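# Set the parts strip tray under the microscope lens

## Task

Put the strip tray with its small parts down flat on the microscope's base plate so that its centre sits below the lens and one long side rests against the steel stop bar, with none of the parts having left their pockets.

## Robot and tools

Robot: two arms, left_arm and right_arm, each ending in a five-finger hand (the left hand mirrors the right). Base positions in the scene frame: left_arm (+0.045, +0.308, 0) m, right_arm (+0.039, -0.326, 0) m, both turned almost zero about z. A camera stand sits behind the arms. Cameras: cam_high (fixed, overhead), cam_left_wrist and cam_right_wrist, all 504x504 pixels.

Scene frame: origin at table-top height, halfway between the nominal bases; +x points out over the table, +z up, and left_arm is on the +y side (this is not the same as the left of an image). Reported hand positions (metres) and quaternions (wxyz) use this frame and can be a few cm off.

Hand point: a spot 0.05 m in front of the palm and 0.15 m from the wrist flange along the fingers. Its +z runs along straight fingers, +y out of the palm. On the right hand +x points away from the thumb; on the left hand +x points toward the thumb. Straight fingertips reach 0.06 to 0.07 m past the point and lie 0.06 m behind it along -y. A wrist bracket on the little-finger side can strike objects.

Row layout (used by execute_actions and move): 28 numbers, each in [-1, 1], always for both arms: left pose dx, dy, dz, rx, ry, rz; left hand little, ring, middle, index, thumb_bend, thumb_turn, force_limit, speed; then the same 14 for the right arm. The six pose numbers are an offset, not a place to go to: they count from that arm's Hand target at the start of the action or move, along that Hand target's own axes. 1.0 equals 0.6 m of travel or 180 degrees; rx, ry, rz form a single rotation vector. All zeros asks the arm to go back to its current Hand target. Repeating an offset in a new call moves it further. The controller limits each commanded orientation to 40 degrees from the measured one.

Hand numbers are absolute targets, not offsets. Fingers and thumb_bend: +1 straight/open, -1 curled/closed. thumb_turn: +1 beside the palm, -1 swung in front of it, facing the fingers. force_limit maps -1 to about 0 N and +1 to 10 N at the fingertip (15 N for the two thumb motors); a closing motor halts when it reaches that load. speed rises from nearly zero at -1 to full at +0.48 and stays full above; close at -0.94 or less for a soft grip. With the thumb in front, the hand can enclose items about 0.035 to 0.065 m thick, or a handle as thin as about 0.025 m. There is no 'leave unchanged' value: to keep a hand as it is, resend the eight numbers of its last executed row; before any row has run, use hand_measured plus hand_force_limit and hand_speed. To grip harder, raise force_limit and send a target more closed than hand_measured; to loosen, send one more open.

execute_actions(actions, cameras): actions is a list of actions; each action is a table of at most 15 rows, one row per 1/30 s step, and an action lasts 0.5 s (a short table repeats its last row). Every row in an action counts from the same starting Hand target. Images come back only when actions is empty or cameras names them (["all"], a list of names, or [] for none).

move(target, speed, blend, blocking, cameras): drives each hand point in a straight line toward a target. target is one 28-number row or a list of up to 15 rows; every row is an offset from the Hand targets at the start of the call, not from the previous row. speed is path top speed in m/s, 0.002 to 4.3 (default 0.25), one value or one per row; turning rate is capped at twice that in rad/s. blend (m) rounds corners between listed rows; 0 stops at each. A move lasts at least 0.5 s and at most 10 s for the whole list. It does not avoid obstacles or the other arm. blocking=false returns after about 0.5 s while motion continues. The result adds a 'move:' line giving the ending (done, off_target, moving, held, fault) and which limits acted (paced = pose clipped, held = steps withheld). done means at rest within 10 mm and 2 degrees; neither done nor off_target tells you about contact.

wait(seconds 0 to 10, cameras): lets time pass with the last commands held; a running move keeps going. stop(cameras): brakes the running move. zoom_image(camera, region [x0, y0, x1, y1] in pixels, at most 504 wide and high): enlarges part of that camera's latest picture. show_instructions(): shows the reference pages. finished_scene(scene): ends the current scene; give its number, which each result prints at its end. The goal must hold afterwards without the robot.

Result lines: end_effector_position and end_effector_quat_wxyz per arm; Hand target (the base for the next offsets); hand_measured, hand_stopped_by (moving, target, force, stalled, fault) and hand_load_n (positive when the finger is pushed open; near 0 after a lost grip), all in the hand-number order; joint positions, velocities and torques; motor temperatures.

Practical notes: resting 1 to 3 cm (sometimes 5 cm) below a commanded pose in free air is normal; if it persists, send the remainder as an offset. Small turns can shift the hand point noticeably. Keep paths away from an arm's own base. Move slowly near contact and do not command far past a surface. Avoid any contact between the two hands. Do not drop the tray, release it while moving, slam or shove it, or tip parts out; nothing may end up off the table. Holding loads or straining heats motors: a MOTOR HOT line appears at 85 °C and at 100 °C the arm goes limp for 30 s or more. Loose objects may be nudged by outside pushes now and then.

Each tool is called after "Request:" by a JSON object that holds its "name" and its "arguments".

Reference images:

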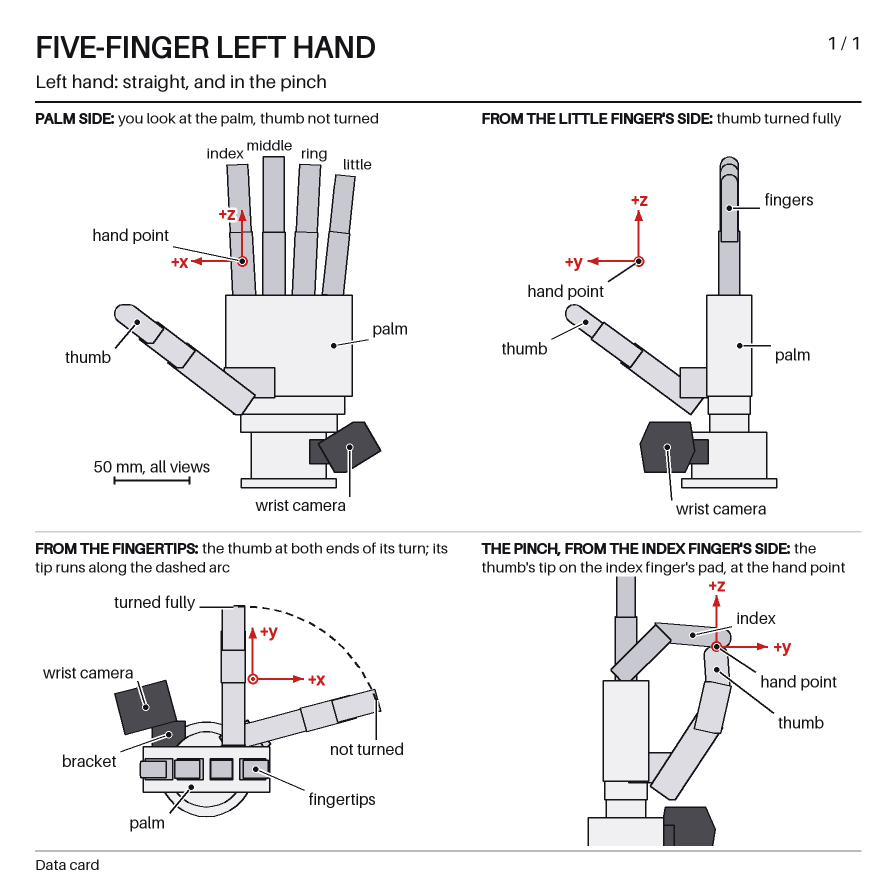

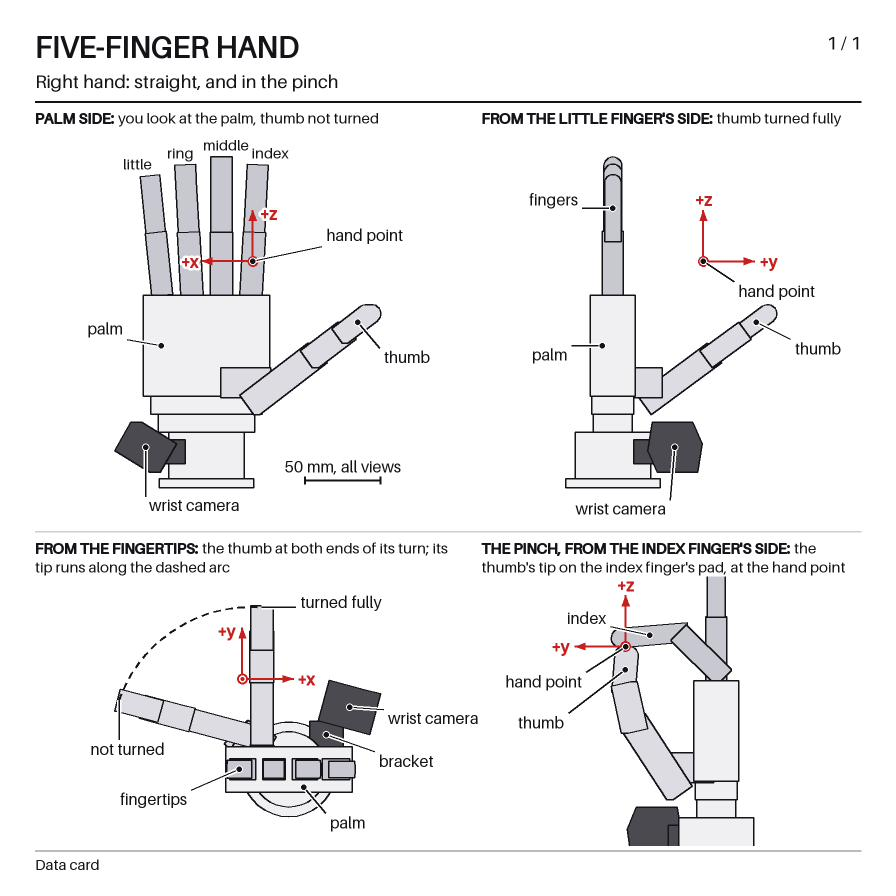

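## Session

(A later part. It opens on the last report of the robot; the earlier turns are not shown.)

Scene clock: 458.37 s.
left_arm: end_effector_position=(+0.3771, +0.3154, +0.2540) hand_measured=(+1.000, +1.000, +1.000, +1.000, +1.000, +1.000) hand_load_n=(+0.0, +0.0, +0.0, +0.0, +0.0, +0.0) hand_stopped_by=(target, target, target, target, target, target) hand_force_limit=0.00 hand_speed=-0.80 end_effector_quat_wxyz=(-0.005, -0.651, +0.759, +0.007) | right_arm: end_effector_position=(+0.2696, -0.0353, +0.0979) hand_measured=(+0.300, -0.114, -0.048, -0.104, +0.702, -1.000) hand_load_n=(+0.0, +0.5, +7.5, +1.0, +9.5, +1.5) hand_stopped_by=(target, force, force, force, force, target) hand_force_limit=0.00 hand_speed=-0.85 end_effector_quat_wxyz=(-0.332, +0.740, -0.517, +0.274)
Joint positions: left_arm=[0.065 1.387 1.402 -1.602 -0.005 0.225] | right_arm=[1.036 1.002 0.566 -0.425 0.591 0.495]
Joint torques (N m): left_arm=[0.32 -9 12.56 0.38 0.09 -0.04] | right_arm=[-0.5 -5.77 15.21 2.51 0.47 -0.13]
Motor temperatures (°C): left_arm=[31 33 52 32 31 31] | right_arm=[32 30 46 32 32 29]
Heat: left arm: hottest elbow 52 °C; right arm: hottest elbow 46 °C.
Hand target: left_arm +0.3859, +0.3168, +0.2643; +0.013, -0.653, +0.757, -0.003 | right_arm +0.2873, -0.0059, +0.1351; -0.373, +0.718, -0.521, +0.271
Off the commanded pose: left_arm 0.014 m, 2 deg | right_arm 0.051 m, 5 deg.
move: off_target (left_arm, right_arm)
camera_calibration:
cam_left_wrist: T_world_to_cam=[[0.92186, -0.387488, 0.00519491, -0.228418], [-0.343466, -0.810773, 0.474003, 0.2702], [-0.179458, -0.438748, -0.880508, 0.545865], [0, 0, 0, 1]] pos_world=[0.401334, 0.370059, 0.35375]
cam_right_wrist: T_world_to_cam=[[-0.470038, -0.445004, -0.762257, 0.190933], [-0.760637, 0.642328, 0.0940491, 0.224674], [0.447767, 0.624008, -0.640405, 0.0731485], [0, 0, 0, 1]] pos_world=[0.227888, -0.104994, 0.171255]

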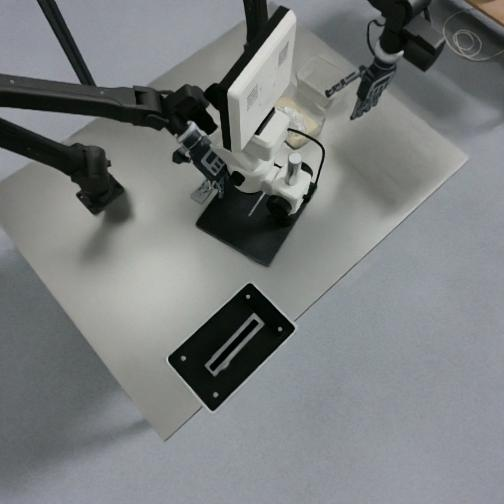

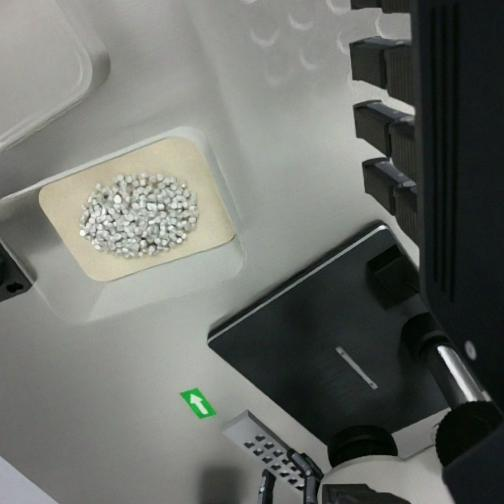

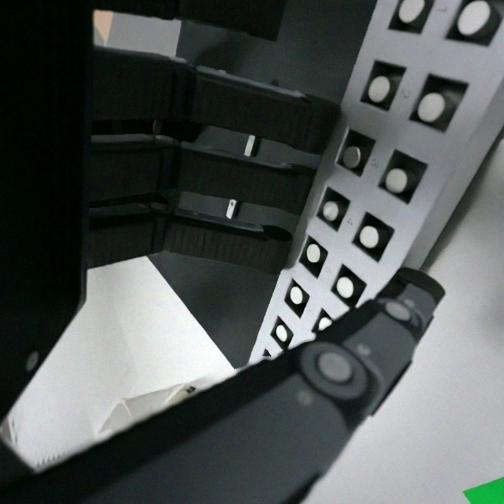

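Request:
{"name": "move", "arguments": {"target": [0,0,0,0,0,0,1,1,1,1,1,1,0,-0.8,0.0168,0.1022,0.0507,0,0,0,0.3,-0.4,-0.52,-0.52,0.28,-1,0,-0.85], "speed": 0.05, "cameras": ["cam_left_wrist","cam_right_wrist"]}}

Request:
{"name": "zoom_image", "arguments": {"camera": "cam_left_wrist", "region": [200, 320, 380, 500]}}

Request:
{"name": "zoom_image", "arguments": {"camera": "cam_right_wrist", "region": [100, 0, 504, 404]}}

Scene clock: 523.97 s.
left_arm: end_effector_position=(+0.3771, +0.3154, +0.2540) hand_measured=(+1.000, +1.000, +1.000, +1.000, +1.000, +1.000) hand_load_n=(-0.5, +0.0, +0.0, +0.0, +0.0, +0.0) hand_stopped_by=(target, target, target, target, target, target) hand_force_limit=0.00 hand_speed=-0.80 end_effector_quat_wxyz=(-0.005, -0.651, +0.759, +0.007) | right_arm: end_effector_position=(+0.2735, -0.0246, +0.0608) hand_measured=(+0.300, -0.114, -0.048, -0.104, +0.702, -1.000) hand_load_n=(+0.0, +0.0, +8.0, +1.0, +9.5, +1.5) hand_stopped_by=(target, force, force, force, force, target) hand_force_limit=0.00 hand_speed=-0.85 end_effector_quat_wxyz=(-0.359, +0.729, -0.517, +0.269)
Joint positions: left_arm=[0.065 1.387 1.402 -1.602 -0.005 0.225] | right_arm=[1.04 1.087 0.477 -0.19 0.588 0.492]
Joint torques (N m): left_arm=[0.26 -8.94 12.53 0.36 0.08 -0.04] | right_arm=[-0.85 -6.01 8.99 2.62 0.43 -0.16]
Motor temperatures (°C): left_arm=[31 33 53 32 31 31] | right_arm=[32 30 53 32 32 29]
Heat: left arm: hottest elbow 53 °C; right arm: hottest elbow 53 °C.
Hand target: left_arm +0.3859, +0.3168, +0.2643; +0.013, -0.653, +0.757, -0.003 | right_arm +0.2806, -0.0187, +0.0674; -0.373, +0.718, -0.521, +0.271
Off the commanded pose: left_arm 0.014 m, 2 deg | right_arm 0.011 m, 2 deg.
move: off_target (left_arm, right_arm)
camera_calibration:
cam_left_wrist: T_world_to_cam=[[0.92186, -0.387488, 0.00519491, -0.228418], [-0.343466, -0.810773, 0.474003, 0.2702], [-0.179458, -0.438748, -0.880508, 0.545865], [0, 0, 0, 1]] pos_world=[0.401334, 0.370059, 0.35375]
cam_right_wrist: T_world_to_cam=[[-0.44517, -0.407198, -0.797504, 0.165582], [-0.767931, 0.631678, 0.106133, 0.225325], [0.460549, 0.659676, -0.593904, 0.0353661], [0, 0, 0, 1]] pos_world=[0.230459, -0.0982386, 0.129142]
Images, in order (width x height): cam_left_wrist 504x504, cam_right_wrist 504x504.

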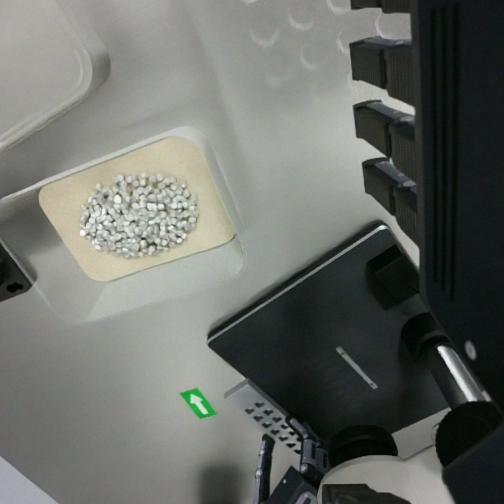

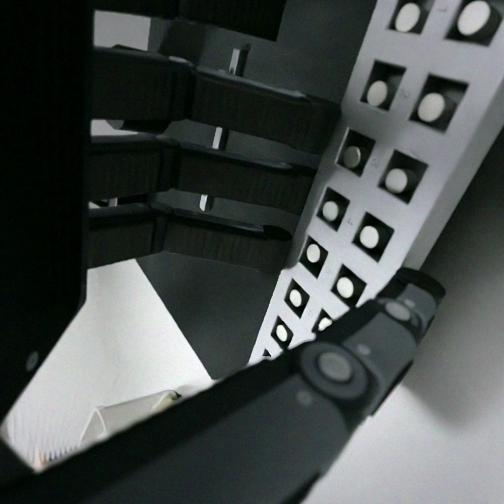

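Scaled by 2.800 from the camera's 504x504 image, which has a finer 720x720 frame.

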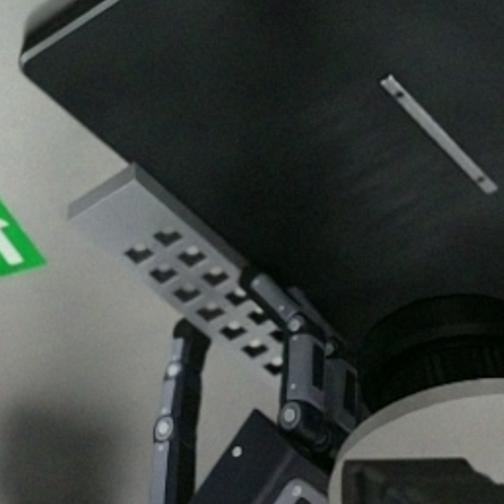

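Scaled by 1.248 from the camera's 504x504 image, which has a finer 720x720 frame.

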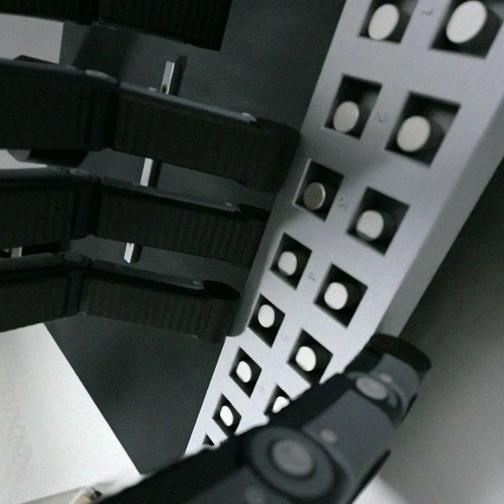

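Request:
{"name": "move", "arguments": {"target": [0,0,0,0,0,0,1,1,1,1,1,1,0,-0.8,0.0003,0.0198,0.0300,0,0,0,0.3,-0.4,-0.52,-0.52,0.28,-1,0,-0.85], "speed": 0.04, "cameras": ["cam_left_wrist","cam_right_wrist"]}}

Request:
{"name": "zoom_image", "arguments": {"camera": "cam_left_wrist", "region": [200, 320, 380, 500]}}

Scene clock: 582.17 s.
left_arm: end_effector_position=(+0.3771, +0.3154, +0.2540) hand_measured=(+1.000, +1.000, +1.000, +1.000, +1.000, +1.000) hand_load_n=(+0.0, +0.0, +0.0, +0.0, +0.0, +0.0) hand_stopped_by=(target, target, target, target, target, target) hand_force_limit=0.00 hand_speed=-0.80 end_effector_quat_wxyz=(-0.005, -0.651, +0.759, +0.007) | right_arm: end_effector_position=(+0.2794, -0.0200, +0.0415) hand_measured=(+0.300, -0.114, -0.048, -0.104, +0.702, -1.000) hand_load_n=(+0.0, +0.0, +7.5, +0.5, +9.5, +1.5) hand_stopped_by=(target, force, force, force, force, target) hand_force_limit=0.00 hand_speed=-0.85 end_effector_quat_wxyz=(-0.361, +0.730, -0.515, +0.269)
Joint positions: left_arm=[0.065 1.387 1.402 -1.602 -0.005 0.225] | right_arm=[1.027 1.159 0.459 -0.089 0.575 0.475]
Joint torques (N m): left_arm=[0.26 -9 12.55 0.38 0.08 -0.04] | right_arm=[-1.55 -7.06 8.36 2.59 0.35 -0.11]
Motor temperatures (°C): left_arm=[31 33 53 32 31 31] | right_arm=[32 31 48 32 32 29]
Heat: left arm: hottest elbow 53 °C; right arm: hottest elbow 48 °C.
Hand target: left_arm +0.3859, +0.3168, +0.2643; +0.013, -0.653, +0.757, -0.003 | right_arm +0.2882, -0.0164, +0.0473; -0.373, +0.718, -0.521, +0.271
Off the commanded pose: left_arm 0.014 m, 2 deg | right_arm 0.011 m, 2 deg.
move: off_target (left_arm, right_arm)
camera_calibration:
cam_left_wrist: T_world_to_cam=[[0.92186, -0.387488, 0.00519491, -0.228418], [-0.343466, -0.810773, 0.474003, 0.2702], [-0.179458, -0.438748, -0.880508, 0.545865], [0, 0, 0, 1]] pos_world=[0.401334, 0.370059, 0.35375]
cam_right_wrist: T_world_to_cam=[[-0.441174, -0.409412, -0.79859, 0.153631], [-0.772109, 0.626714, 0.105248, 0.229952], [0.457398, 0.663032, -0.592601, 0.0191684], [0, 0, 0, 1]] pos_world=[0.236558, -0.0939248, 0.109846]
Images, in order (width x height): cam_left_wrist 504x504, cam_right_wrist 504x504.

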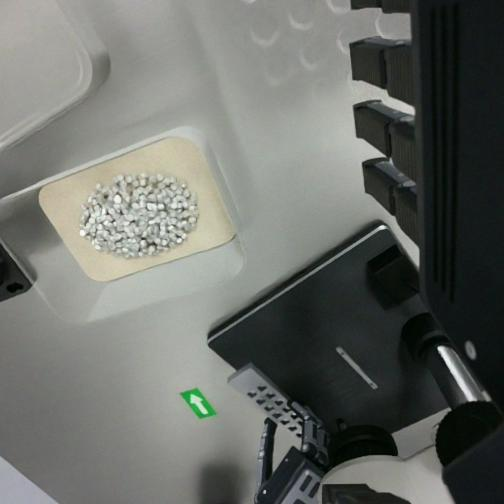

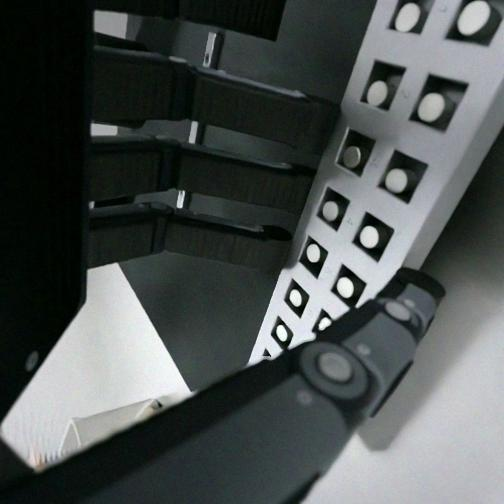

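Scaled by 2.800 from the camera's 504x504 image, which has a finer 720x720 frame.

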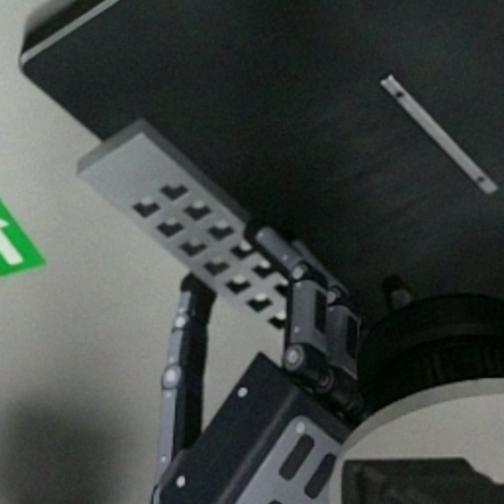

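Request:
{"name": "move", "arguments": {"target": [0,0,0,0,0,0,1,1,1,1,1,1,0,-0.8,0.0002,0.0072,0.0132,0,0,0,0.3,-0.4,-0.52,-0.52,0.28,-1,0,-0.85], "speed": 0.03, "cameras": ["cam_left_wrist","cam_right_wrist"]}}

Request:
{"name": "zoom_image", "arguments": {"camera": "cam_left_wrist", "region": [200, 320, 380, 500]}}

Scene clock: 601.37 s.
left_arm: end_effector_position=(+0.3771, +0.3154, +0.2540) hand_measured=(+1.000, +1.000, +1.000, +1.000, +1.000, +1.000) hand_load_n=(+0.0, +0.0, +0.0, +0.0, +0.0, +0.0) hand_stopped_by=(target, target, target, target, target, target) hand_force_limit=0.00 hand_speed=-0.80 end_effector_quat_wxyz=(-0.005, -0.651, +0.759, +0.007) | right_arm: end_effector_position=(+0.2847, -0.0151, +0.0388) hand_measured=(+0.300, -0.114, -0.048, -0.104, +0.702, -1.000) hand_load_n=(+0.0, +0.0, +7.5, +1.0, +9.5, +1.5) hand_stopped_by=(target, force, force, force, force, target) hand_force_limit=0.00 hand_speed=-0.85 end_effector_quat_wxyz=(-0.368, +0.724, -0.519, +0.266)
Joint positions: left_arm=[0.065 1.387 1.402 -1.602 -0.005 0.225] | right_arm=[1.018 1.185 0.459 -0.046 0.569 0.479]
Joint torques (N m): left_arm=[0.26 -9 12.55 0.36 0.08 -0.04] | right_arm=[-1.79 -7.06 7.72 2.55 0.34 -0.15]
Heat: left arm: hottest elbow 53 °C; right arm: hottest elbow 46 °C.
Hand target: left_arm +0.3859, +0.3168, +0.2643; +0.013, -0.653, +0.757, -0.003 | right_arm +0.2920, -0.0153, +0.0393; -0.373, +0.718, -0.521, +0.271
Off the commanded pose: left_arm 0.014 m, 2 deg | right_arm 0.007 m, 1 deg.
move: off_target (left_arm)
camera_calibration:
cam_left_wrist: T_world_to_cam=[[0.92186, -0.387488, 0.00519491, -0.228418], [-0.343466, -0.810773, 0.474003, 0.2702], [-0.179458, -0.438748, -0.880508, 0.545865], [0, 0, 0, 1]] pos_world=[0.401334, 0.370059, 0.35375]
cam_right_wrist: T_world_to_cam=[[-0.441461, -0.389756, -0.808209, 0.156598], [-0.767741, 0.630282, 0.115405, 0.229766], [0.46442, 0.671442, -0.577477, 0.00938664], [0, 0, 0, 1]] pos_world=[0.241173, -0.0900852, 0.105468]
Images, in order (width x height): cam_left_wrist 504x504, cam_right_wrist 504x504.

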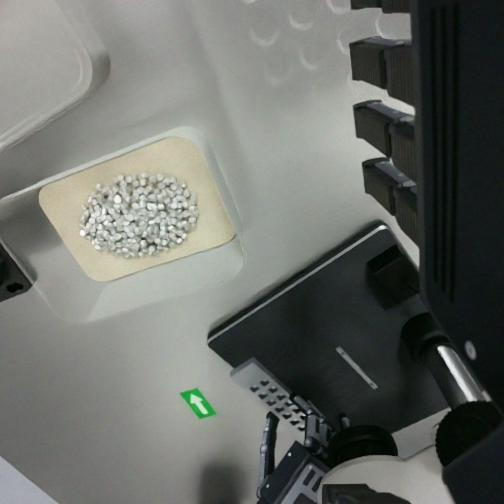

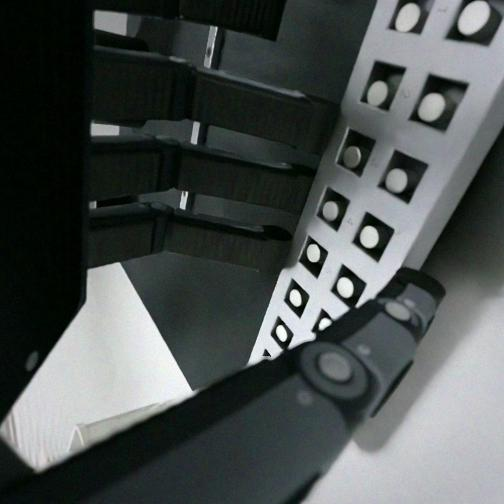

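Scaled by 2.800 from the camera's 504x504 image, which has a finer 720x720 frame.

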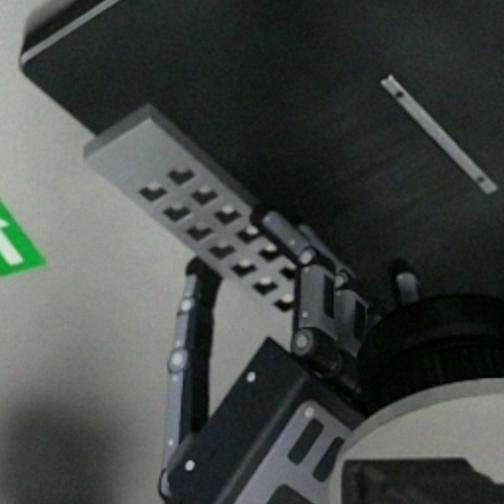

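Request:
{"name": "move", "arguments": {"target": [0,0,0,0,0,0,1,1,1,1,1,1,0,-0.8,0.0083,0.0085,-0.0005,0,0,0,0.3,-0.4,-0.52,-0.52,0.28,-1,0,-0.85], "speed": 0.03, "cameras": ["cam_left_wrist","cam_right_wrist"]}}

Request:
{"name": "zoom_image", "arguments": {"camera": "cam_left_wrist", "region": [200, 320, 380, 500]}}

Scene clock: 658.73 s.
left_arm: end_effector_position=(+0.3771, +0.3154, +0.2540) hand_measured=(+1.000, +1.000, +1.000, +1.000, +1.000, +1.000) hand_load_n=(+0.0, +0.0, +0.0, +0.0, +0.0, +0.0) hand_stopped_by=(target, target, target, target, target, target) hand_force_limit=0.00 hand_speed=-0.80 end_effector_quat_wxyz=(-0.005, -0.651, +0.759, +0.007) | right_arm: end_effector_position=(+0.2857, -0.0153, +0.0382) hand_measured=(+0.300, -0.116, -0.048, -0.104, +0.702, -1.000) hand_load_n=(+0.0, -0.5, +6.5, +0.5, +10.0, +2.0) hand_stopped_by=(target, force, force, force, force, target) hand_force_limit=0.00 hand_speed=-0.85 end_effector_quat_wxyz=(-0.374, +0.722, -0.517, +0.266)
Joint positions: left_arm=[0.065 1.387 1.402 -1.602 -0.005 0.225] | right_arm=[1.015 1.185 0.448 -0.018 0.566 0.47]
Joint torques (N m): left_arm=[0.32 -8.94 12.55 0.38 0.09 -0.04] | right_arm=[-1.73 -7.41 6.98 2.03 0.26 -0.14]
Motor temperatures (°C): left_arm=[31 33 53 32 31 31] | right_arm=[32 31 43 32 32 29]
Heat: left arm: hottest elbow 53 °C; right arm: hottest elbow 43 °C.
Hand target: left_arm +0.3859, +0.3168, +0.2643; +0.013, -0.653, +0.757, -0.003 | right_arm +0.2905, -0.0210, +0.0353; -0.373, +0.718, -0.521, +0.271
Off the commanded pose: left_arm 0.014 m, 2 deg | right_arm 0.008 m, 1 deg.
move: off_target (left_arm)
camera_calibration:
cam_left_wrist: T_world_to_cam=[[0.92186, -0.387488, 0.00519491, -0.228418], [-0.343466, -0.810773, 0.474003, 0.2702], [-0.179458, -0.438748, -0.880508, 0.545865], [0, 0, 0, 1]] pos_world=[0.401334, 0.370059, 0.35375]
cam_right_wrist: T_world_to_cam=[[-0.432509, -0.38475, -0.815416, 0.154221], [-0.771584, 0.625836, 0.113962, 0.231797], [0.46647, 0.678452, -0.567546, 0.00784698], [0, 0, 0, 1]] pos_world=[0.241893, -0.0910542, 0.103792]
Images, in order (width x height): cam_left_wrist 504x504, cam_right_wrist 504x504.

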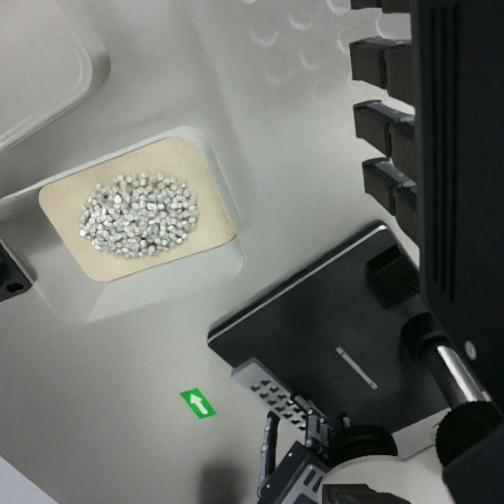

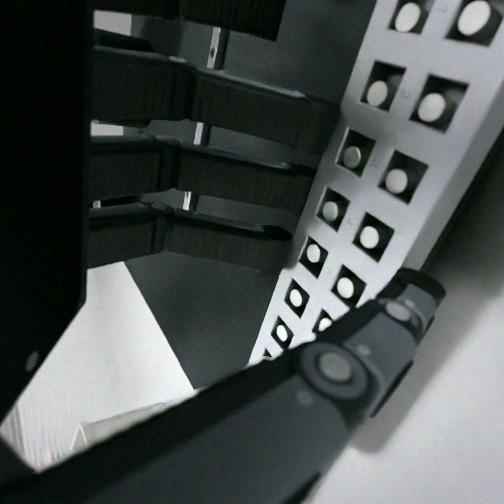

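Scaled by 2.800 from the camera's 504x504 image, which has a finer 720x720 frame.

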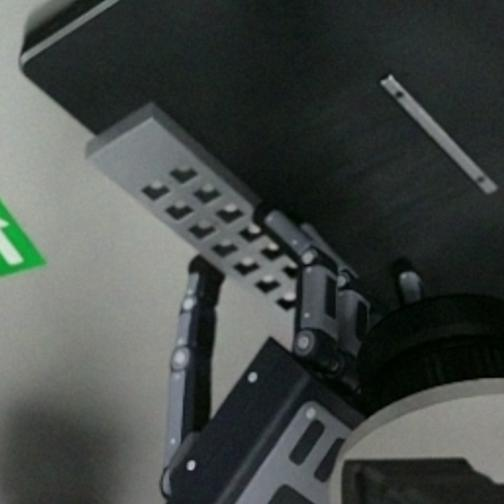

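Request:
{"name": "move", "arguments": {"target": [0,0,0,0,0,0,1,1,1,1,1,1,0,-0.8,0.0100,0,0,0,0,0,0.3,-0.4,-0.52,-0.52,0.28,-1,0,-0.85], "speed": 0.03, "cameras": ["cam_left_wrist"]}}

Request:
{"name": "zoom_image", "arguments": {"camera": "cam_left_wrist", "region": [200, 320, 380, 500]}}

Scene clock: 683.07 s.
left_arm: end_effector_position=(+0.3771, +0.3154, +0.2540) hand_measured=(+1.000, +1.000, +1.000, +1.000, +1.000, +1.000) hand_load_n=(+0.0, +0.0, +0.0, +0.0, +0.0, +0.0) hand_stopped_by=(target, target, target, target, target, target) hand_force_limit=0.00 hand_speed=-0.80 end_effector_quat_wxyz=(-0.005, -0.651, +0.759, +0.007) | right_arm: end_effector_position=(+0.2889, -0.0176, +0.0375) hand_measured=(+0.300, -0.116, -0.048, -0.104, +0.702, -1.000) hand_load_n=(+0.0, -1.0, +6.5, +0.5, +10.5, +2.5) hand_stopped_by=(target, force, force, force, force, target) hand_force_limit=0.00 hand_speed=-0.85 end_effector_quat_wxyz=(-0.375, +0.721, -0.518, +0.265)
Joint positions: left_arm=[0.065 1.387 1.402 -1.602 -0.005 0.225] | right_arm=[1 1.185 0.444 -0.006 0.554 0.461]
Joint torques (N m): left_arm=[0.32 -9 12.55 0.38 0.09 -0.04] | right_arm=[-2.08 -8 6.41 1.7 0.29 -0.16]
Heat: left arm: hottest elbow 53 °C; right arm: hottest elbow 42 °C.
Hand target: left_arm +0.3859, +0.3168, +0.2643; +0.013, -0.653, +0.757, -0.003 | right_arm +0.2924, -0.0267, +0.0353; -0.373, +0.718, -0.521, +0.271
Off the commanded pose: left_arm 0.014 m, 2 deg | right_arm 0.010 m, 1 deg.
move: off_target (left_arm)
camera_calibration:
cam_left_wrist: T_world_to_cam=[[0.92186, -0.387488, 0.00519491, -0.228418], [-0.343466, -0.810773, 0.474003, 0.2702], [-0.179458, -0.438748, -0.880508, 0.545865], [0, 0, 0, 1]] pos_world=[0.401334, 0.370059, 0.35375]
Images, in order (width x height): cam_left_wrist 504x504.

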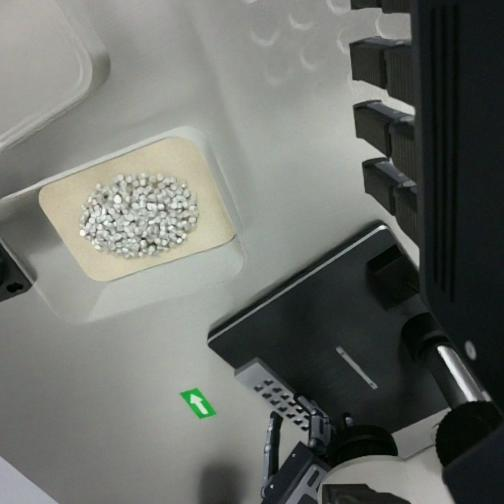

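Scaled by 2.800 from the camera's 504x504 image, which has a finer 720x720 frame.

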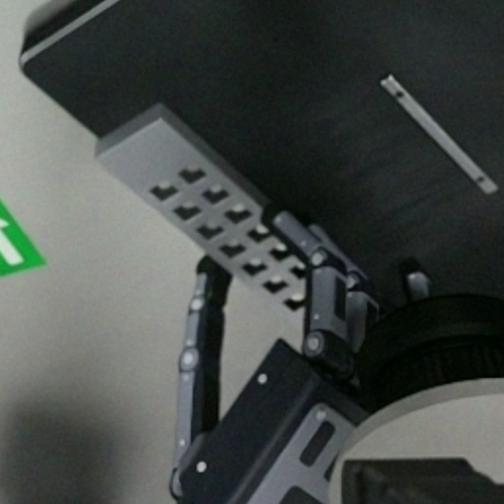

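Request:
{"name": "execute_actions", "arguments": {"actions": [[[0,0,0,0,0,0,1,1,1,1,1,1,0,-0.8,0,0,0,0,0,0,0.3,0.3,0.3,0.3,1,-1,0,-0.75]],[[0,0,0,0,0,0,1,1,1,1,1,1,0,-0.8,0,0,0,0,0,0,0.3,0.3,0.3,0.3,1,-1,0,-0.75]],[[0,0,0,0,0,0,1,1,1,1,1,1,0,-0.8,0,0,0,0,0,0,0.3,0.3,0.3,0.3,1,-1,0,-0.75]]], "cameras": ["cam_left_wrist"]}}

Request:
{"name": "execute_actions", "arguments": {"actions": [[[0,0,0,0,0,0,1,1,1,1,1,1,0,-0.8,0,0,0,0,0,0,1,1,1,1,1,-1,0,-0.6]],[[0,0,0,0,0,0,1,1,1,1,1,1,0,-0.8,0,0,0,0,0,0,1,1,1,1,1,-1,0,-0.6]]], "cameras": ["cam_left_wrist","cam_right_wrist"]}}

Request:
{"name": "zoom_image", "arguments": {"camera": "cam_left_wrist", "region": [200, 320, 380, 500]}}

Scene clock: 715.57 s.
left_arm: end_effector_position=(+0.3771, +0.3154, +0.2540) hand_measured=(+1.000, +1.000, +1.000, +1.000, +1.000, +1.000) hand_load_n=(+0.0, +0.0, +0.0, +0.0, +0.0, +0.0) hand_stopped_by=(target, target, target, target, target, target) hand_force_limit=0.00 hand_speed=-0.80 end_effector_quat_wxyz=(-0.005, -0.651, +0.759, +0.007) | right_arm: end_effector_position=(+0.2880, -0.0196, +0.0366) hand_measured=(+0.300, +0.300, +0.300, +0.300, +1.000, -1.000) hand_load_n=(+0.0, +0.0, -0.5, +0.0, +0.0, +0.0) hand_stopped_by=(target, target, target, target, target, target) hand_force_limit=0.00 hand_speed=-0.75 end_effector_quat_wxyz=(-0.375, +0.721, -0.519, +0.265)
Joint positions: left_arm=[0.065 1.387 1.402 -1.602 -0.005 0.225] | right_arm=[0.998 1.18 0.438 -0.004 0.552 0.463]
Joint torques (N m): left_arm=[0.26 -8.94 12.55 0.38 0.09 -0.04] | right_arm=[-1.79 -7.71 6.93 1.88 0.36 -0.16]
Heat: left arm: hottest elbow 53 °C; right arm: hottest elbow 42 °C.
Hand target: left_arm +0.3859, +0.3168, +0.2643; +0.013, -0.653, +0.757, -0.003 | right_arm +0.2924, -0.0267, +0.0353; -0.373, +0.718, -0.521, +0.271
Off the commanded pose: left_arm 0.014 m, 2 deg | right_arm 0.008 m, 1 deg.
camera_calibration:
cam_left_wrist: T_world_to_cam=[[0.92186, -0.387488, 0.00519491, -0.228418], [-0.343466, -0.810773, 0.474003, 0.2702], [-0.179458, -0.438748, -0.880508, 0.545865], [0, 0, 0, 1]] pos_world=[0.401334, 0.370059, 0.35375]
Images, in order (width x height): cam_left_wrist 504x504.

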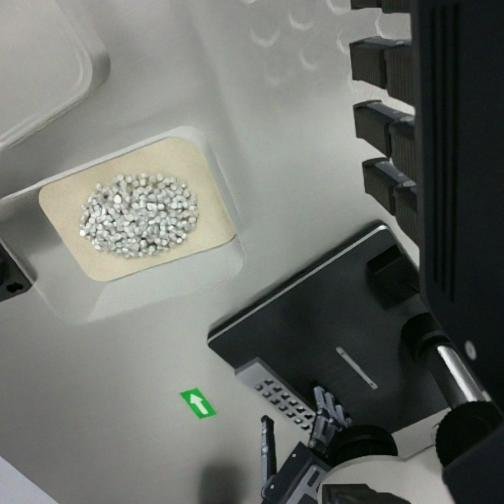

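Scene clock: 716.87 s.
left_arm: end_effector_position=(+0.3771, +0.3154, +0.2540) hand_measured=(+1.000, +1.000, +1.000, +1.000, +1.000, +1.000) hand_load_n=(+0.0, +0.0, +0.0, +0.0, +0.0, +0.0) hand_stopped_by=(target, target, target, target, target, target) hand_force_limit=0.00 hand_speed=-0.80 end_effector_quat_wxyz=(-0.005, -0.651, +0.759, +0.007) | right_arm: end_effector_position=(+0.2871, -0.0234, +0.0332) hand_measured=(+1.000, +1.000, +1.000, +1.000, +1.000, -1.000) hand_load_n=(-0.5, +0.0, +0.0, +0.0, +0.0, +0.0) hand_stopped_by=(target, target, target, target, target, target) hand_force_limit=0.00 hand_speed=-0.60 end_effector_quat_wxyz=(-0.371, +0.722, -0.520, +0.265)
Joint positions: left_arm=[0.065 1.387 1.402 -1.602 -0.005 0.225] | right_arm=[0.995 1.18 0.43 -0.004 0.552 0.463]
Joint torques (N m): left_arm=[0.26 -8.94 12.55 0.38 0.08 -0.04] | right_arm=[-1.14 -7.59 7.46 1.91 0.34 -0.14]
Heat: left arm: hottest elbow 53 °C; right arm: hottest elbow 41 °C.
Hand target: left_arm +0.3859, +0.3168, +0.2643; +0.013, -0.653, +0.757, -0.003 | right_arm +0.2924, -0.0267, +0.0353; -0.373, +0.718, -0.521, +0.271
Off the commanded pose: left_arm 0.014 m, 2 deg | right_arm 0.007 m, 1 deg.
camera_calibration:
cam_left_wrist: T_world_to_cam=[[0.92186, -0.387488, 0.00519491, -0.228418], [-0.343466, -0.810773, 0.474003, 0.2702], [-0.179458, -0.438748, -0.880508, 0.545865], [0, 0, 0, 1]] pos_world=[0.401334, 0.370059, 0.35375]
cam_right_wrist: T_world_to_cam=[[-0.439525, -0.383256, -0.812363, 0.149607], [-0.767483, 0.630123, 0.117964, 0.237313], [0.466678, 0.675322, -0.571097, 0.00987421], [0, 0, 0, 1]] pos_world=[0.243282, -0.0988672, 0.0991797]
Images, in order (width x height): cam_left_wrist 504x504, cam_right_wrist 504x504.

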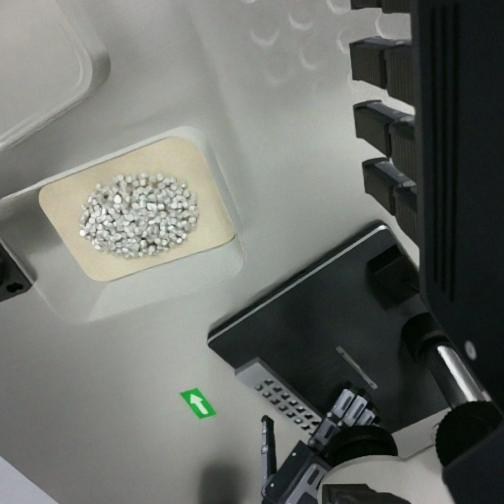

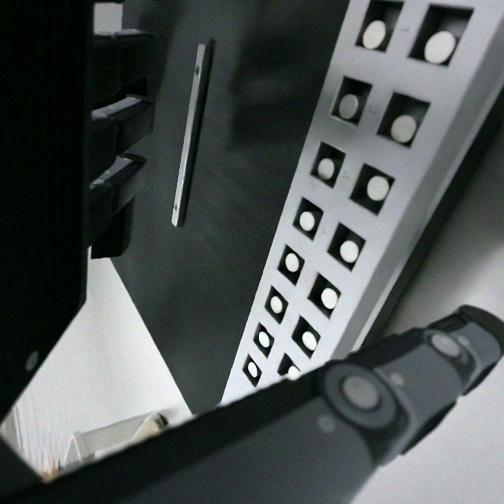

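Scaled by 2.800 from the camera's 504x504 image, which has a finer 720x720 frame.

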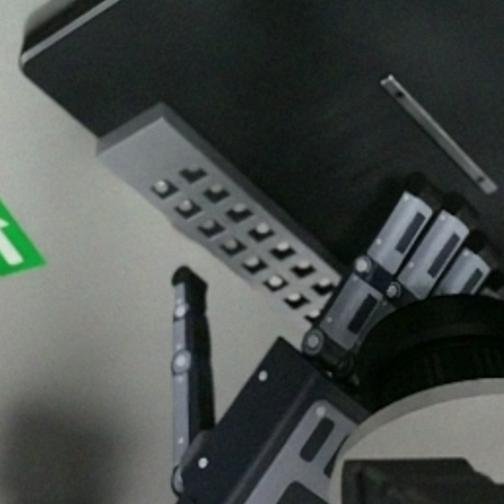

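Request:
{"name": "move", "arguments": {"target": [[0,0,0,0,0,0,1,1,1,1,1,1,0,-0.8,-0.0010,0.0178,-0.0488,0,0,0,1,1,1,1,1,-1,0,-0.6],[0,0,0,0,0,0,1,1,1,1,1,1,0,-0.8,-0.0043,0.0057,-0.2405,0,0,0,1,1,1,1,1,-1,0,-0.6]], "speed": [0.05,0.12], "blend": [0.01,0], "cameras": ["cam_high","cam_left_wrist","cam_right_wrist"]}}

Request:
{"name": "zoom_image", "arguments": {"camera": "cam_high", "region": [160, 140, 320, 300]}}

Request:
{"name": "zoom_image", "arguments": {"camera": "cam_left_wrist", "region": [200, 320, 380, 500]}}

Scene clock: 762.93 s.
left_arm: end_effector_position=(+0.3771, +0.3154, +0.2540) hand_measured=(+1.000, +1.000, +1.000, +1.000, +1.000, +1.000) hand_load_n=(+0.0, +0.0, +0.0, +0.0, +0.0, +0.0) hand_stopped_by=(target, target, target, target, target, target) hand_force_limit=0.00 hand_speed=-0.80 end_effector_quat_wxyz=(-0.005, -0.651, +0.759, +0.007) | right_arm: end_effector_position=(+0.1735, -0.0792, +0.0851) hand_measured=(+1.000, +1.000, +1.000, +1.000, +1.000, -1.000) hand_load_n=(+0.0, +0.0, +0.0, +0.0, +0.0, +0.0) hand_stopped_by=(target, target, target, target, target, target) hand_force_limit=0.00 hand_speed=-0.60 end_effector_quat_wxyz=(-0.347, +0.733, -0.514, +0.279)
Joint positions: left_arm=[0.065 1.387 1.402 -1.602 -0.005 0.225] | right_arm=[1.386 0.758 0.428 -0.733 0.808 0.849]
Joint torques (N m): left_arm=[0.26 -8.94 12.55 0.38 0.09 -0.04] | right_arm=[-0.21 -3.43 13.96 0.69 0.95 -0.03]
Heat: left arm: hottest elbow 53 °C; right arm: hottest elbow 41 °C.
Hand target: left_arm +0.3859, +0.3168, +0.2643; +0.013, -0.653, +0.757, -0.003 | right_arm +0.1775, -0.0615, +0.1153; -0.373, +0.718, -0.521, +0.271
Off the commanded pose: left_arm 0.014 m, 2 deg | right_arm 0.035 m, 4 deg.
move: off_target (left_arm, right_arm)
camera_calibration:
cam_left_wrist: T_world_to_cam=[[0.92186, -0.387488, 0.00519491, -0.228418], [-0.343466, -0.810773, 0.474003, 0.2702], [-0.179458, -0.438748, -0.880508, 0.545865], [0, 0, 0, 1]] pos_world=[0.401334, 0.370059, 0.35375]
cam_right_wrist: T_world_to_cam=[[-0.445638, -0.431755, -0.784216, 0.115208], [-0.766026, 0.637235, 0.0844681, 0.182331], [0.46326, 0.638372, -0.614712, 0.131563], [0, 0, 0, 1]] pos_world=[0.130064, -0.150432, 0.15582]

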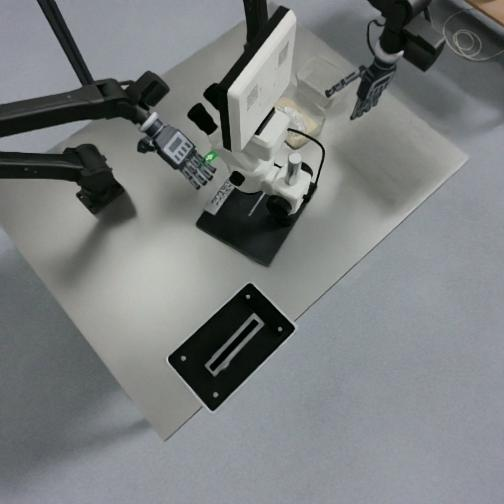

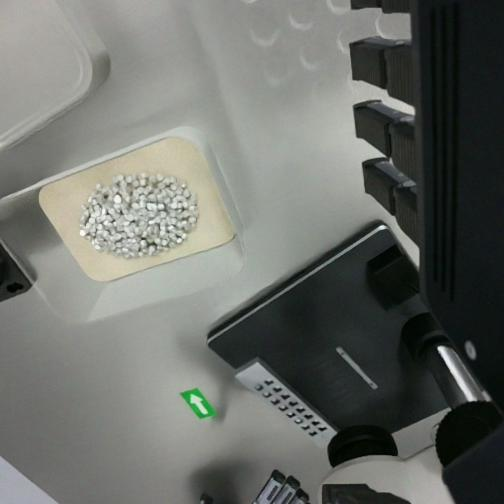

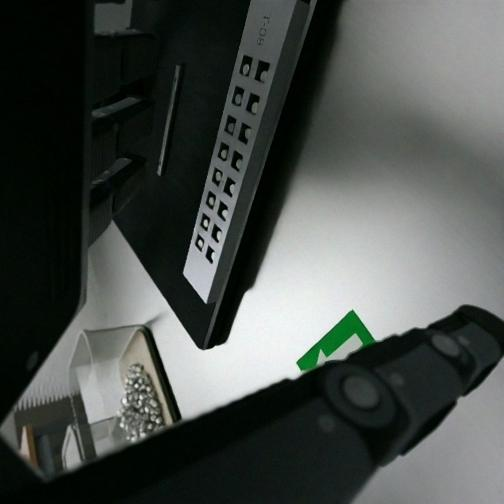

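Scaled by 3.150 from the camera's 504x504 image, which has a finer 720x720 frame.

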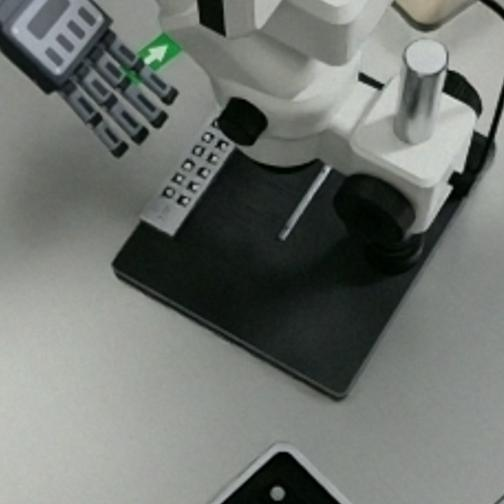

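Scaled by 2.800 from the camera's 504x504 image, which has a finer 720x720 frame.

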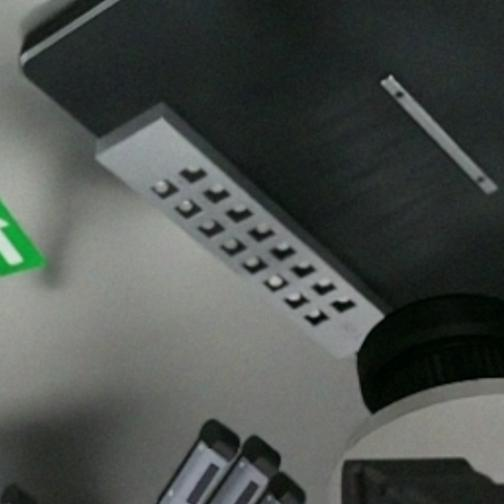

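Request:
{"name": "zoom_image", "arguments": {"camera": "cam_high", "region": [190, 170, 270, 250]}}

Request:
{"name": "zoom_image", "arguments": {"camera": "cam_right_wrist", "region": [110, 0, 370, 360]}}

Scaled by 6.300 from the camera's 504x504 image, which has a finer 720x720 frame.

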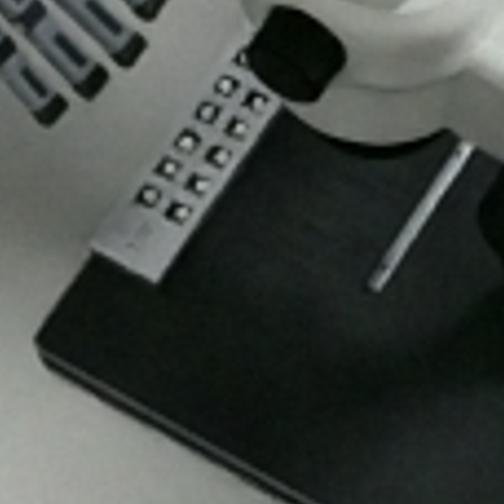

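Scaled by 1.400 from the camera's 504x504 image, which has a finer 720x720 frame.

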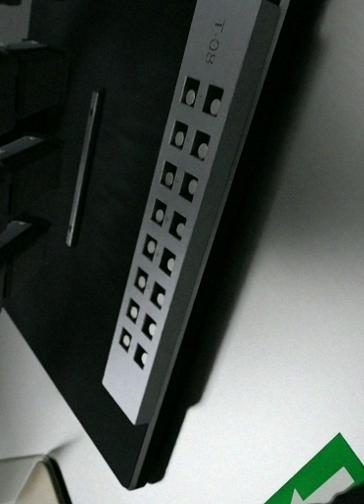

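Request:
{"name": "move", "arguments": {"target": [[0,0,0,0,0,0,1,1,1,1,1,1,0,-0.8,-0.0323,0.0533,-0.0318,0,0.0077,0.0054,0.85,0.93,1,0.93,1,1,0,0],[0,0,0,0,0,0,1,1,1,1,1,1,0,-0.8,-0.0323,0.1660,0.0470,0,0.0077,0.0054,0.85,0.93,1,0.93,1,1,0,0]], "speed": [0.12,0.08], "cameras": ["cam_high","cam_left_wrist","cam_right_wrist"]}}

Request:
{"name": "zoom_image", "arguments": {"camera": "cam_left_wrist", "region": [200, 320, 380, 500]}}

Scene clock: 888.30 s.
left_arm: end_effector_position=(+0.3771, +0.3154, +0.2540) hand_measured=(+1.000, +1.000, +1.000, +1.000, +1.000, +1.000) hand_load_n=(+0.0, +0.0, +0.0, +0.0, +0.0, +0.0) hand_stopped_by=(target, target, target, target, target, target) hand_force_limit=0.00 hand_speed=-0.80 end_effector_quat_wxyz=(-0.005, -0.651, +0.759, +0.007) | right_arm: end_effector_position=(+0.1376, -0.0574, +0.0172) hand_measured=(+0.850, +0.930, +1.000, +0.930, +1.000, +1.000) hand_load_n=(+0.0, +0.0, +0.0, +0.5, -0.5, +0.0) hand_stopped_by=(target, target, target, target, target, target) hand_force_limit=0.00 hand_speed=0.00 end_effector_quat_wxyz=(-0.362, +0.717, -0.527, +0.278)
Joint positions: left_arm=[0.065 1.387 1.402 -1.602 -0.005 0.225] | right_arm=[1.59 1.038 0.356 -0.583 0.911 1.168]
Joint torques (N m): left_arm=[0.26 -9 12.55 0.38 0.08 -0.04] | right_arm=[-0.32 -3.43 7.28 1.32 1.02 -0.01]
Motor temperatures (°C): left_arm=[31 33 53 32 31 31] | right_arm=[32 30 54 32 34 29]
Heat: left arm: hottest elbow 53 °C; right arm: hottest elbow 54 °C.
Hand target: left_arm +0.3859, +0.3168, +0.2643; +0.013, -0.653, +0.757, -0.003 | right_arm +0.1390, -0.0537, +0.0176; -0.369, +0.711, -0.531, +0.276
Off the commanded pose: left_arm 0.014 m, 2 deg | right_arm 0.004 m, 1 deg.
move: off_target (left_arm)
camera_calibration:
cam_left_wrist: T_world_to_cam=[[0.92186, -0.387488, 0.00519491, -0.228418], [-0.343466, -0.810773, 0.474003, 0.2702], [-0.179458, -0.438748, -0.880508, 0.545865], [0, 0, 0, 1]] pos_world=[0.401334, 0.370059, 0.35375]
cam_right_wrist: T_world_to_cam=[[-0.446289, -0.386961, -0.8069, 0.0584242], [-0.749743, 0.653968, 0.101055, 0.145133], [0.488582, 0.650067, -0.58198, 0.0891748], [0, 0, 0, 1]] pos_world=[0.0913176, -0.130274, 0.0843739]

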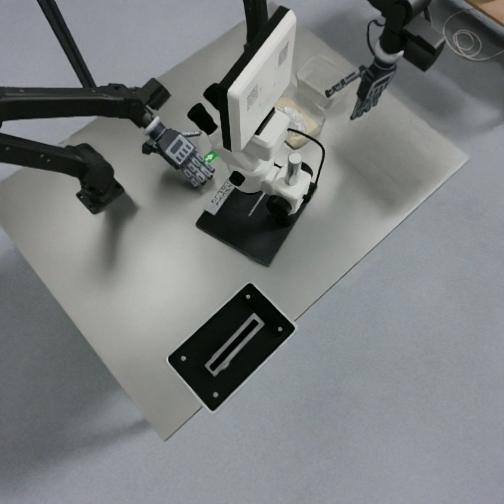

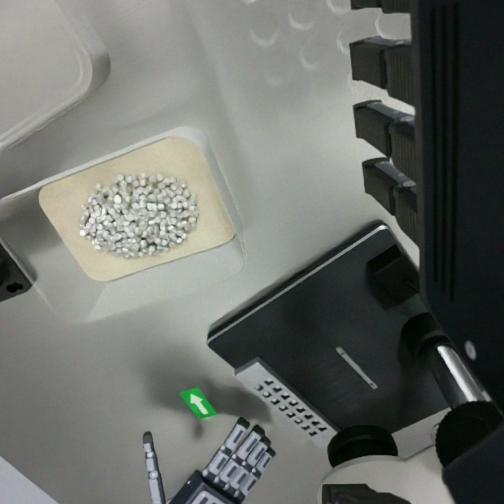

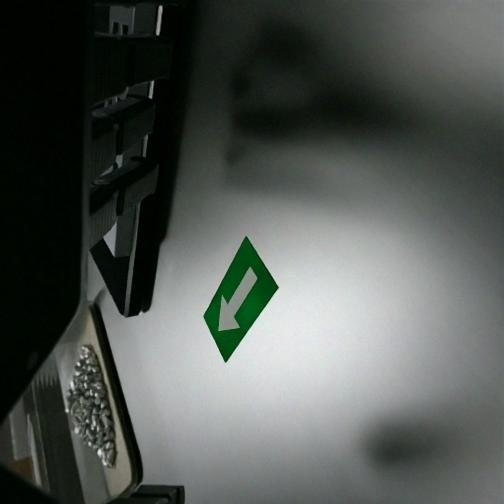

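Scaled by 2.800 from the camera's 504x504 image, which has a finer 720x720 frame.

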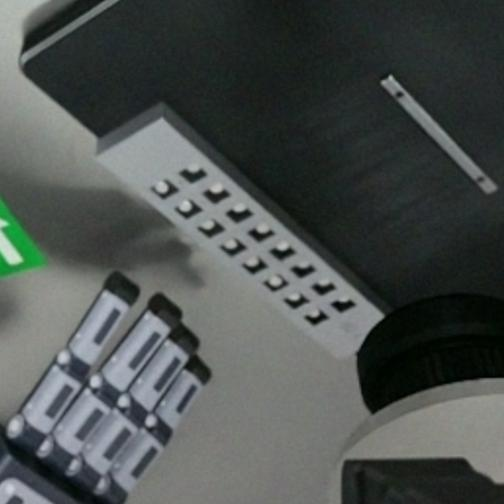

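Request:
{"name": "move", "arguments": {"target": [0,0,0,0,0,0,1,1,1,1,1,1,0,-0.8,-0.0095,-0.0505,0.0765,0,0,0,0.85,0.93,1,0.93,1,1,0,0], "speed": 0.05, "cameras": ["cam_left_wrist"]}}

Request:
{"name": "zoom_image", "arguments": {"camera": "cam_left_wrist", "region": [200, 320, 380, 500]}}

Scene clock: 924.50 s.
left_arm: end_effector_position=(+0.3771, +0.3154, +0.2540) hand_measured=(+1.000, +1.000, +1.000, +1.000, +1.000, +1.000) hand_load_n=(-0.5, +0.0, +0.0, +0.0, +0.0, +0.0) hand_stopped_by=(target, target, target, target, target, target) hand_force_limit=0.00 hand_speed=-0.80 end_effector_quat_wxyz=(-0.005, -0.651, +0.759, +0.007) | right_arm: end_effector_position=(+0.1859, -0.0341, +0.0181) hand_measured=(+0.850, +0.930, +1.000, +0.930, +1.000, +1.000) hand_load_n=(+0.0, +0.0, +0.0, +0.5, +0.0, +0.0) hand_stopped_by=(target, target, target, target, target, target) hand_force_limit=0.00 hand_speed=0.00 end_effector_quat_wxyz=(-0.370, +0.711, -0.531, +0.274)
Joint positions: left_arm=[0.065 1.387 1.402 -1.602 -0.005 0.225] | right_arm=[1.379 1.09 0.356 -0.282 0.827 0.875]
Joint torques (N m): left_arm=[0.26 -9 12.55 0.38 0.08 -0.04] | right_arm=[-1.73 -3.78 7.65 1.91 0.41 -0.17]
Motor temperatures (°C): left_arm=[31 33 53 32 31 31] | right_arm=[32 30 48 32 34 29]
Heat: left arm: hottest elbow 53 °C; right arm: hottest elbow 48 °C.
Hand target: left_arm +0.3859, +0.3168, +0.2643; +0.013, -0.653, +0.757, -0.003 | right_arm +0.1901, -0.0327, +0.0160; -0.369, +0.711, -0.531, +0.276
Off the commanded pose: left_arm 0.014 m, 2 deg | right_arm 0.005 m, 0 deg.
move: off_target (left_arm)
camera_calibration:
cam_left_wrist: T_world_to_cam=[[0.92186, -0.387488, 0.00519491, -0.228418], [-0.343466, -0.810773, 0.474003, 0.2702], [-0.179458, -0.438748, -0.880508, 0.545865], [0, 0, 0, 1]] pos_world=[0.401334, 0.370059, 0.35375]
Images, in order (width x height): cam_left_wrist 504x504.

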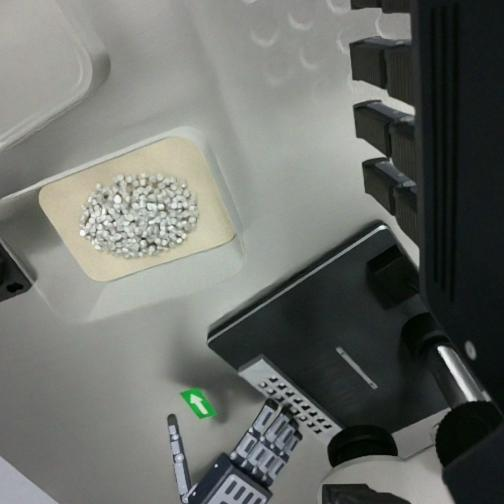

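Scaled by 2.800 from the camera's 504x504 image, which has a finer 720x720 frame.

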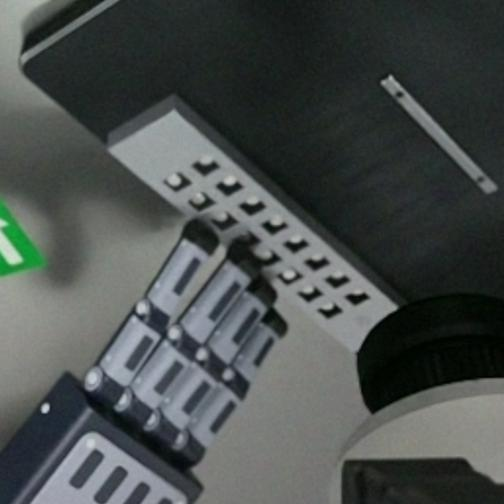

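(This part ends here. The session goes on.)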